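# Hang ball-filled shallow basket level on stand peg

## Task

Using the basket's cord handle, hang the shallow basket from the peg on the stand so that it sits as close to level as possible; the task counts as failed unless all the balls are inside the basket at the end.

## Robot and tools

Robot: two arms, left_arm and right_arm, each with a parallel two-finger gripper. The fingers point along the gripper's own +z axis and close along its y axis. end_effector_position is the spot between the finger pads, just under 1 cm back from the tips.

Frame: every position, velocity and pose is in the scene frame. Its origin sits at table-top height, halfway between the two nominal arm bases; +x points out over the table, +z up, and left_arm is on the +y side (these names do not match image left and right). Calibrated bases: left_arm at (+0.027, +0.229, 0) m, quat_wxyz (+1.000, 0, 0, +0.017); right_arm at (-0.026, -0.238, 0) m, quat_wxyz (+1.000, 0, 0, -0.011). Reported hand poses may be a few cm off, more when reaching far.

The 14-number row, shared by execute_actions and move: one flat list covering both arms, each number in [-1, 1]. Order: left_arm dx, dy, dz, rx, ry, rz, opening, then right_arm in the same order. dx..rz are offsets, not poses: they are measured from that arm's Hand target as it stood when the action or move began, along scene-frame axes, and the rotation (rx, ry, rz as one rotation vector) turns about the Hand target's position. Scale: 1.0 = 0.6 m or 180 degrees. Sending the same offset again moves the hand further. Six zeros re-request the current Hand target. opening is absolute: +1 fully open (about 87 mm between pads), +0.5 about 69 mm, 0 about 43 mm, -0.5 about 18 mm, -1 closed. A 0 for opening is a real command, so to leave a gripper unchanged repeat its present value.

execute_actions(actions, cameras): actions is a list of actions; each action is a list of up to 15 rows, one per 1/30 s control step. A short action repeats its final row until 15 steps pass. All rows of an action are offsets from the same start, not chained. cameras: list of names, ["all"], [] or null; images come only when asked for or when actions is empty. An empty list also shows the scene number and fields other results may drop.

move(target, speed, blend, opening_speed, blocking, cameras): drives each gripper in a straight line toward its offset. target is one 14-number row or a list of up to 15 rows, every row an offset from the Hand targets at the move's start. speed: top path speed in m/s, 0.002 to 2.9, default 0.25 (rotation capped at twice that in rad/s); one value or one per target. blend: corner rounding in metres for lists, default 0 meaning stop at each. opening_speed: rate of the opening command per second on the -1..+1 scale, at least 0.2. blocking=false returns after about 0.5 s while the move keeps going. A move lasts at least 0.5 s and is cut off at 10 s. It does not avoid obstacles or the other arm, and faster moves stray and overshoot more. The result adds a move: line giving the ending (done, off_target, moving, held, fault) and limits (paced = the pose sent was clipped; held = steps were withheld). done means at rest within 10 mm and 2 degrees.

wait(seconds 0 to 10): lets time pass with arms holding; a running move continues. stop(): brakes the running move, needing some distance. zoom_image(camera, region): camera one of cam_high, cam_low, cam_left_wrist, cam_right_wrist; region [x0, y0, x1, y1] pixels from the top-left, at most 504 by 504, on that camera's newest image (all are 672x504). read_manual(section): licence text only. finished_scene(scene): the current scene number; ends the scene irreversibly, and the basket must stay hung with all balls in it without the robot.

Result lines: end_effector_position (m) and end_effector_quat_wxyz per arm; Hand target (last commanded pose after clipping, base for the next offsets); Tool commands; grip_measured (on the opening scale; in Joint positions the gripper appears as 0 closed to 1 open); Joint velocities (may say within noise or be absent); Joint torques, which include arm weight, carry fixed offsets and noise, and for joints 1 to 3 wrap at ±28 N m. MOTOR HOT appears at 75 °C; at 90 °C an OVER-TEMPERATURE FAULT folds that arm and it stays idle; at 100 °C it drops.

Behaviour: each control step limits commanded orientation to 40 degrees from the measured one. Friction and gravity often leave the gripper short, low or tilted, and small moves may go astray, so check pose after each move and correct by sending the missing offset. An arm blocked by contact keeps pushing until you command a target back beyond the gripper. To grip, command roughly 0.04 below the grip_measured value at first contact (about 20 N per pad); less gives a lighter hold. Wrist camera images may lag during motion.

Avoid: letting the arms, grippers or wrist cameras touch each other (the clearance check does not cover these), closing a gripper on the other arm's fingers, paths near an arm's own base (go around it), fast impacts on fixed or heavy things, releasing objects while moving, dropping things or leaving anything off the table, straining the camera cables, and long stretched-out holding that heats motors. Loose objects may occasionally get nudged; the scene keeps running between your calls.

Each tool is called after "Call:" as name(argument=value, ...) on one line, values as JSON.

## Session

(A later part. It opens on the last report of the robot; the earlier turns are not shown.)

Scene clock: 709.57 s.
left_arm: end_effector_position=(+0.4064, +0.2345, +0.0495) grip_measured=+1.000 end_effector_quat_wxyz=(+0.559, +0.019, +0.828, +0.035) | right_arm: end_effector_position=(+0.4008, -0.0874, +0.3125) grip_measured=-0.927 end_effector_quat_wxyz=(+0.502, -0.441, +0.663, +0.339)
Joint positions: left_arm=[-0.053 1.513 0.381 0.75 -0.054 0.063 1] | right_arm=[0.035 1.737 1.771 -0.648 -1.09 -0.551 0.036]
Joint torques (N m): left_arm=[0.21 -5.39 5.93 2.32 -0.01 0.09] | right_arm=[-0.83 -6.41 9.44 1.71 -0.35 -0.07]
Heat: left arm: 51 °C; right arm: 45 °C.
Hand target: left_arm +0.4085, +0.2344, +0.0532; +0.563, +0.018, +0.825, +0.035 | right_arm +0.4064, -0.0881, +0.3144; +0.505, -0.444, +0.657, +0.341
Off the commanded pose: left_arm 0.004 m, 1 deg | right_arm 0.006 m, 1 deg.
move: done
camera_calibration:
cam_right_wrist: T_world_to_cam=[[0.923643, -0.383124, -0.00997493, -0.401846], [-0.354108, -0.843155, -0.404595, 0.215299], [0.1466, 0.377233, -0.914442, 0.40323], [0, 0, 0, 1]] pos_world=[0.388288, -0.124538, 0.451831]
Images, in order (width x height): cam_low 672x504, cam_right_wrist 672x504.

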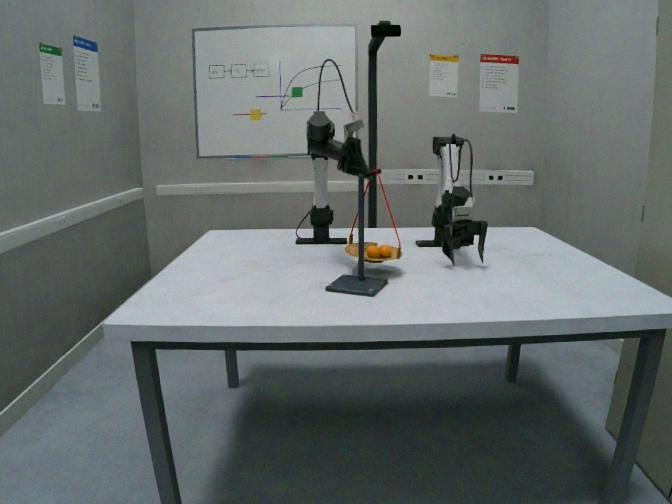

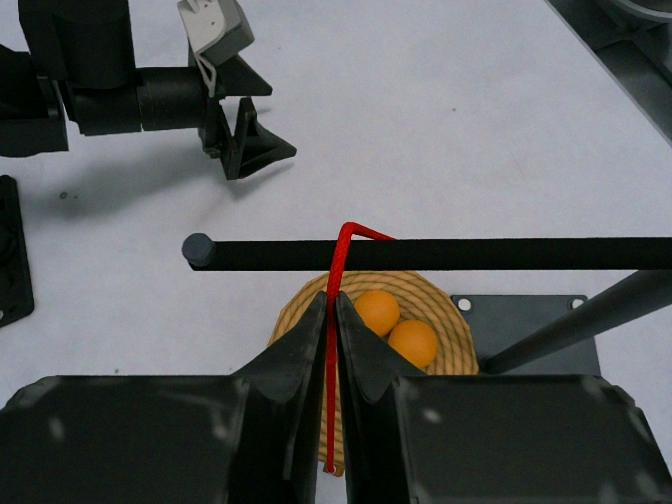

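Call:
move(target=[0,0,0,0,0,0,1,-0.003,-0.007,-0.018,0,0,0,-1], cameras=["cam_right_wrist","cam_low"], speed=0.02)

Call:
zoom_image(camera="cam_low", region=[340, 150, 420, 270])

Scene clock: 714.13 s.
left_arm: end_effector_position=(+0.4064, +0.2345, +0.0495) grip_measured=+1.000 end_effector_quat_wxyz=(+0.559, +0.019, +0.828, +0.035) | right_arm: end_effector_position=(+0.4024, -0.0898, +0.3120) grip_measured=-0.927 end_effector_quat_wxyz=(+0.506, -0.443, +0.658, +0.338)
Joint positions: left_arm=[-0.053 1.513 0.381 0.75 -0.054 0.063 1] | right_arm=[0.028 1.737 1.762 -0.633 -1.1 -0.559 0.036]
Joint torques (N m): left_arm=[0.21 -5.37 5.91 2.32 -0.01 0.09] | right_arm=[-0.92 -7.35 5.23 1.89 -0.4 -0.12]
Heat: left arm: 51 °C; right arm: 45 °C.
Hand target: left_arm +0.4085, +0.2344, +0.0532; +0.563, +0.018, +0.825, +0.035 | right_arm +0.4046, -0.0923, +0.3036; +0.505, -0.444, +0.657, +0.341
Off the commanded pose: left_arm 0.004 m, 1 deg | right_arm 0.009 m, 0 deg.
move: done
camera_calibration:
cam_right_wrist: T_world_to_cam=[[0.924486, -0.381216, 0.000789009, -0.407871], [-0.34713, -0.842675, -0.411581, 0.213167], [0.157566, 0.380227, -0.911373, 0.398391], [0, 0, 0, 1]] pos_world=[0.388295, -0.127335, 0.45114]
Images, in order (width x height): cam_low 672x504, cam_right_wrist 672x504.

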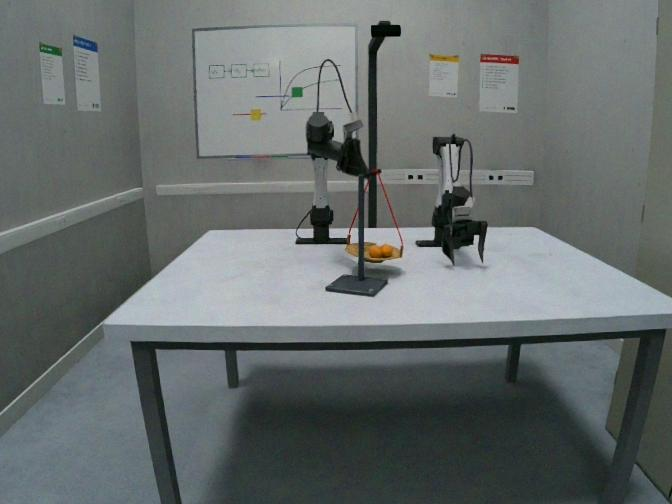

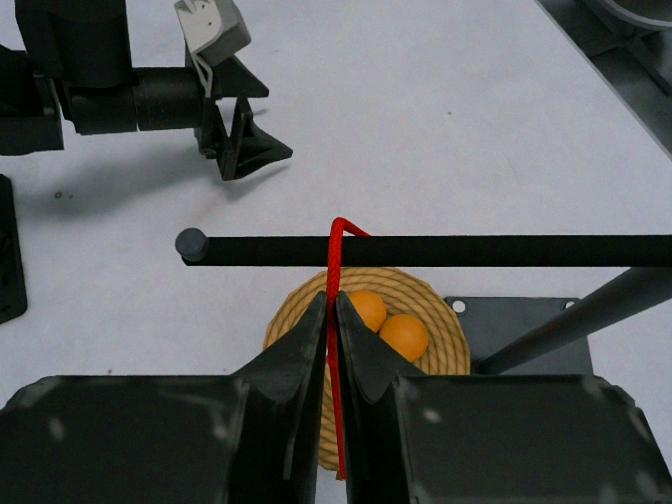

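Scaled by 4.200 from the camera's 672x504 image, which has a finer 960x720 frame.

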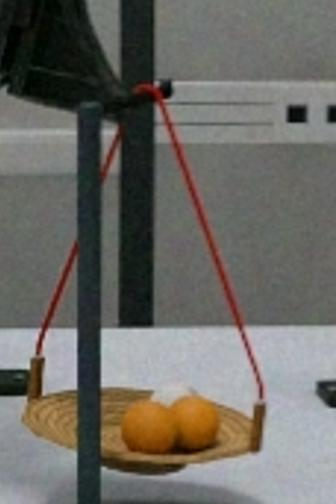

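Call:
move(target=[0,0,0,0,0,0,1,-0.002,-0.002,-0.012,0,0,0,-1], cameras=["cam_low"], speed=0.02)

Call:
zoom_image(camera="cam_low", region=[340, 150, 420, 270])

Scene clock: 723.33 s.
left_arm: end_effector_position=(+0.4064, +0.2345, +0.0495) grip_measured=+1.000 end_effector_quat_wxyz=(+0.559, +0.019, +0.828, +0.035) | right_arm: end_effector_position=(+0.4034, -0.0911, +0.3023) grip_measured=-0.927 end_effector_quat_wxyz=(+0.505, -0.442, +0.658, +0.341)
Joint positions: left_arm=[-0.053 1.513 0.381 0.75 -0.054 0.063 1] | right_arm=[0.023 1.737 1.724 -0.604 -1.109 -0.563 0.036]
Joint torques (N m): left_arm=[0.23 -5.38 5.91 2.32 -0.01 0.09] | right_arm=[-0.64 -8.21 5.04 1.87 -0.31 -0.17]
Heat: left arm: 51 °C; right arm: 45 °C.
Hand target: left_arm +0.4085, +0.2344, +0.0532; +0.563, +0.018, +0.825, +0.035 | right_arm +0.4034, -0.0936, +0.2965; +0.505, -0.444, +0.657, +0.341
Off the commanded pose: left_arm 0.004 m, 1 deg | right_arm 0.006 m, 0 deg.
move: done
Images, in order (width x height): cam_low 672x504.

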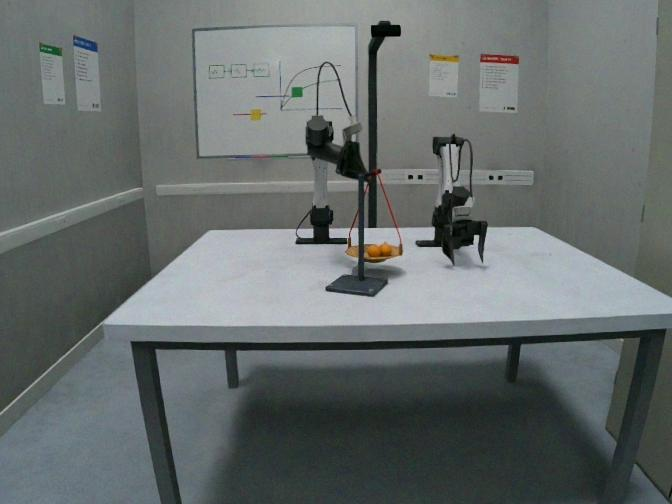

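Scaled by 4.200 from the camera's 672x504 image, which has a finer 960x720 frame.

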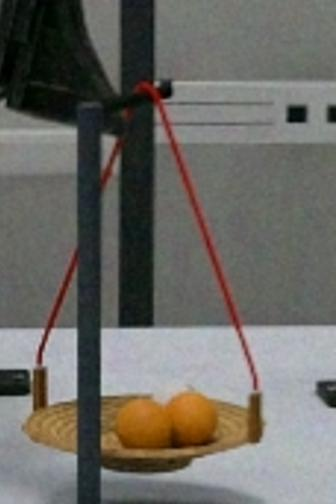

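Call:
move(target=[0,0,0,0,0,0,1,0,0,0,0,0,0,-0.5], cameras=["cam_low","cam_right_wrist"], speed=0.02, opening_speed=0.2)

Call:
zoom_image(camera="cam_low", region=[340, 150, 420, 270])

Scene clock: 737.30 s.
left_arm: end_effector_position=(+0.4064, +0.2345, +0.0495) grip_measured=+1.000 end_effector_quat_wxyz=(+0.559, +0.019, +0.828, +0.035) | right_arm: end_effector_position=(+0.4037, -0.0916, +0.3024) grip_measured=-0.500 end_effector_quat_wxyz=(+0.505, -0.442, +0.659, +0.340)
Joint positions: left_arm=[-0.053 1.513 0.381 0.75 -0.054 0.063 1] | right_arm=[0.022 1.737 1.724 -0.603 -1.109 -0.563 0.25]
Joint torques (N m): left_arm=[0.23 -5.37 5.93 2.32 -0.01 0.1] | right_arm=[-0.84 -8.2 5.04 1.9 -0.35 -0.11]
Heat: left arm: 51 °C; right arm: 45 °C.
Hand target: left_arm +0.4085, +0.2344, +0.0532; +0.563, +0.018, +0.825, +0.035 | right_arm +0.4034, -0.0935, +0.2965; +0.505, -0.444, +0.657, +0.341
Off the commanded pose: left_arm 0.004 m, 1 deg | right_arm 0.006 m, 0 deg.
move: done
camera_calibration:
cam_right_wrist: T_world_to_cam=[[0.925329, -0.379134, -0.00479108, -0.408219], [-0.347163, -0.842082, -0.412766, 0.20846], [0.152459, 0.383608, -0.910824, 0.392334], [0, 0, 0, 1]] pos_world=[0.390292, -0.129732, 0.441437]
Images, in order (width x height): cam_low 672x504, cam_right_wrist 672x504.

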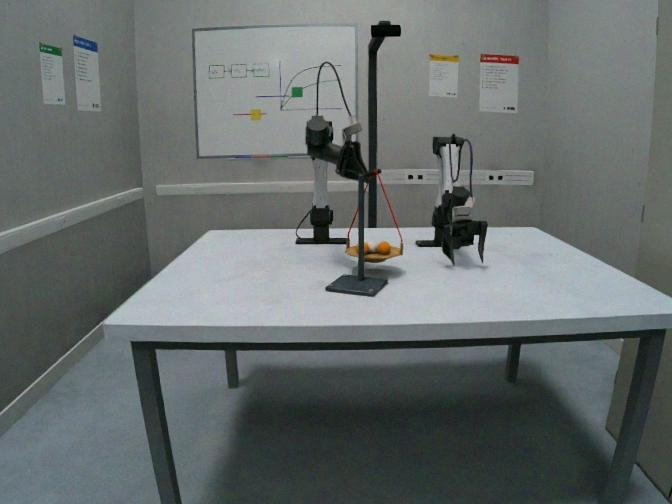

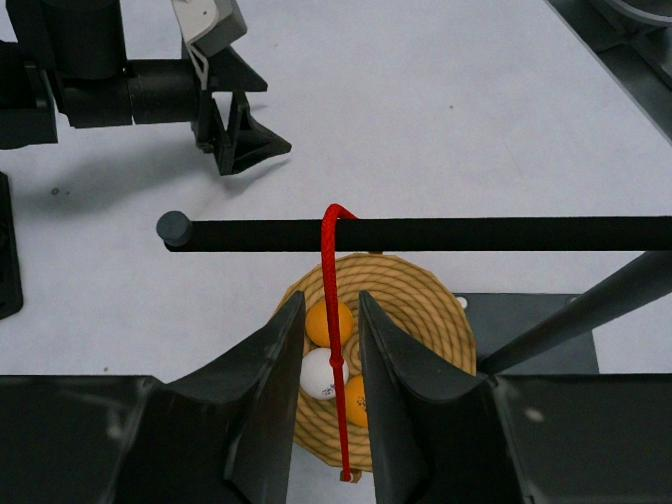

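Scaled by 4.200 from the camera's 672x504 image, which has a finer 960x720 frame.

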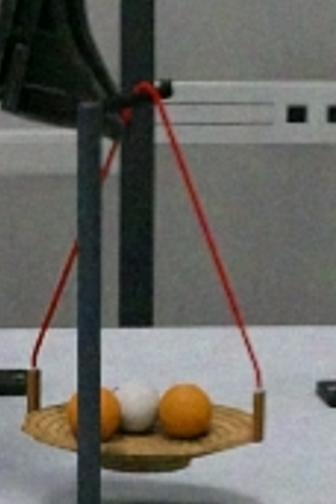

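Call:
move(target=[[0,0,0,0,0,0,1,0,0,0,0,0,0,-0.1],[0,0,0,0,0,0,1,-0.056,-0.139,0.06,0,0,0,-0.1]], cameras=["cam_low","cam_right_wrist"], speed=0.05, opening_speed=0.3)

Call:
zoom_image(camera="cam_low", region=[340, 150, 420, 270])

Scene clock: 748.63 s.
left_arm: end_effector_position=(+0.4064, +0.2345, +0.0495) grip_measured=+1.000 end_effector_quat_wxyz=(+0.559, +0.019, +0.828, +0.035) | right_arm: end_effector_position=(+0.3675, -0.1768, +0.3335) grip_measured=-0.100 end_effector_quat_wxyz=(+0.507, -0.444, +0.661, +0.330)
Joint positions: left_arm=[-0.053 1.513 0.381 0.75 -0.054 0.063 1] | right_arm=[-0.225 1.804 2.037 -1.297 -1.261 -1.058 0.45]
Joint torques (N m): left_arm=[0.21 -5.39 5.93 2.33 -0.01 0.09] | right_arm=[-0.57 -5.64 8.69 0.78 -0.59 -0.24]
Heat: left arm: 51 °C; right arm: 45 °C.
Hand target: left_arm +0.4085, +0.2344, +0.0532; +0.563, +0.018, +0.825, +0.035 | right_arm +0.3698, -0.1770, +0.3324; +0.505, -0.444, +0.657, +0.341
Off the commanded pose: left_arm 0.004 m, 1 deg | right_arm 0.002 m, 1 deg.
move: done
camera_calibration:
cam_right_wrist: T_world_to_cam=[[0.921268, -0.388761, 0.0113787, -0.412429], [-0.351391, -0.844537, -0.404081, 0.135243], [0.166701, 0.368269, -0.914652, 0.452194], [0, 0, 0, 1]] pos_world=[0.3521, -0.212647, 0.472943]
Images, in order (width x height): cam_low 672x504, cam_right_wrist 672x504.

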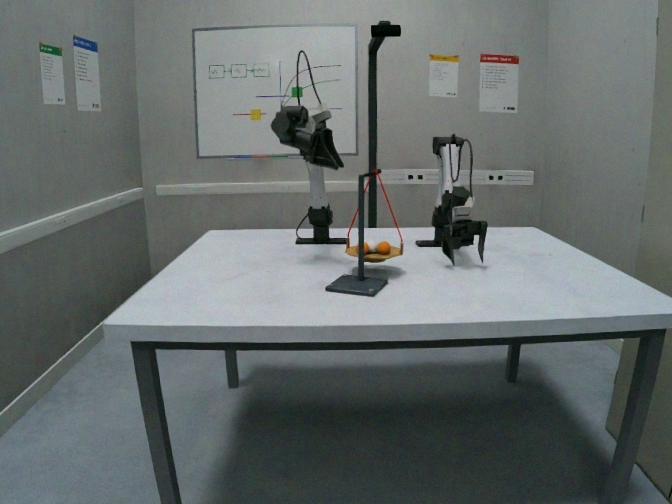

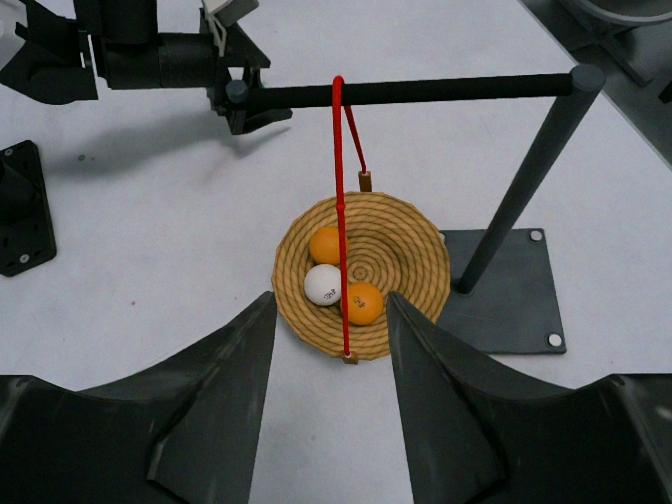

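Scaled by 4.200 from the camera's 672x504 image, which has a finer 960x720 frame.

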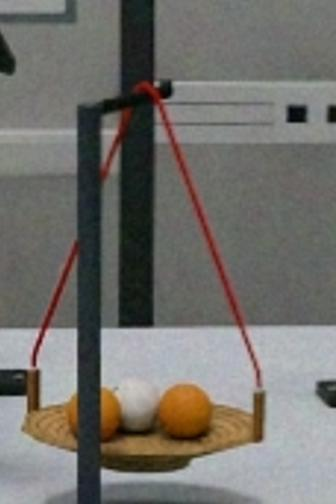

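Call:
finished_scene(scene=1)

The scene is finished: the task was done.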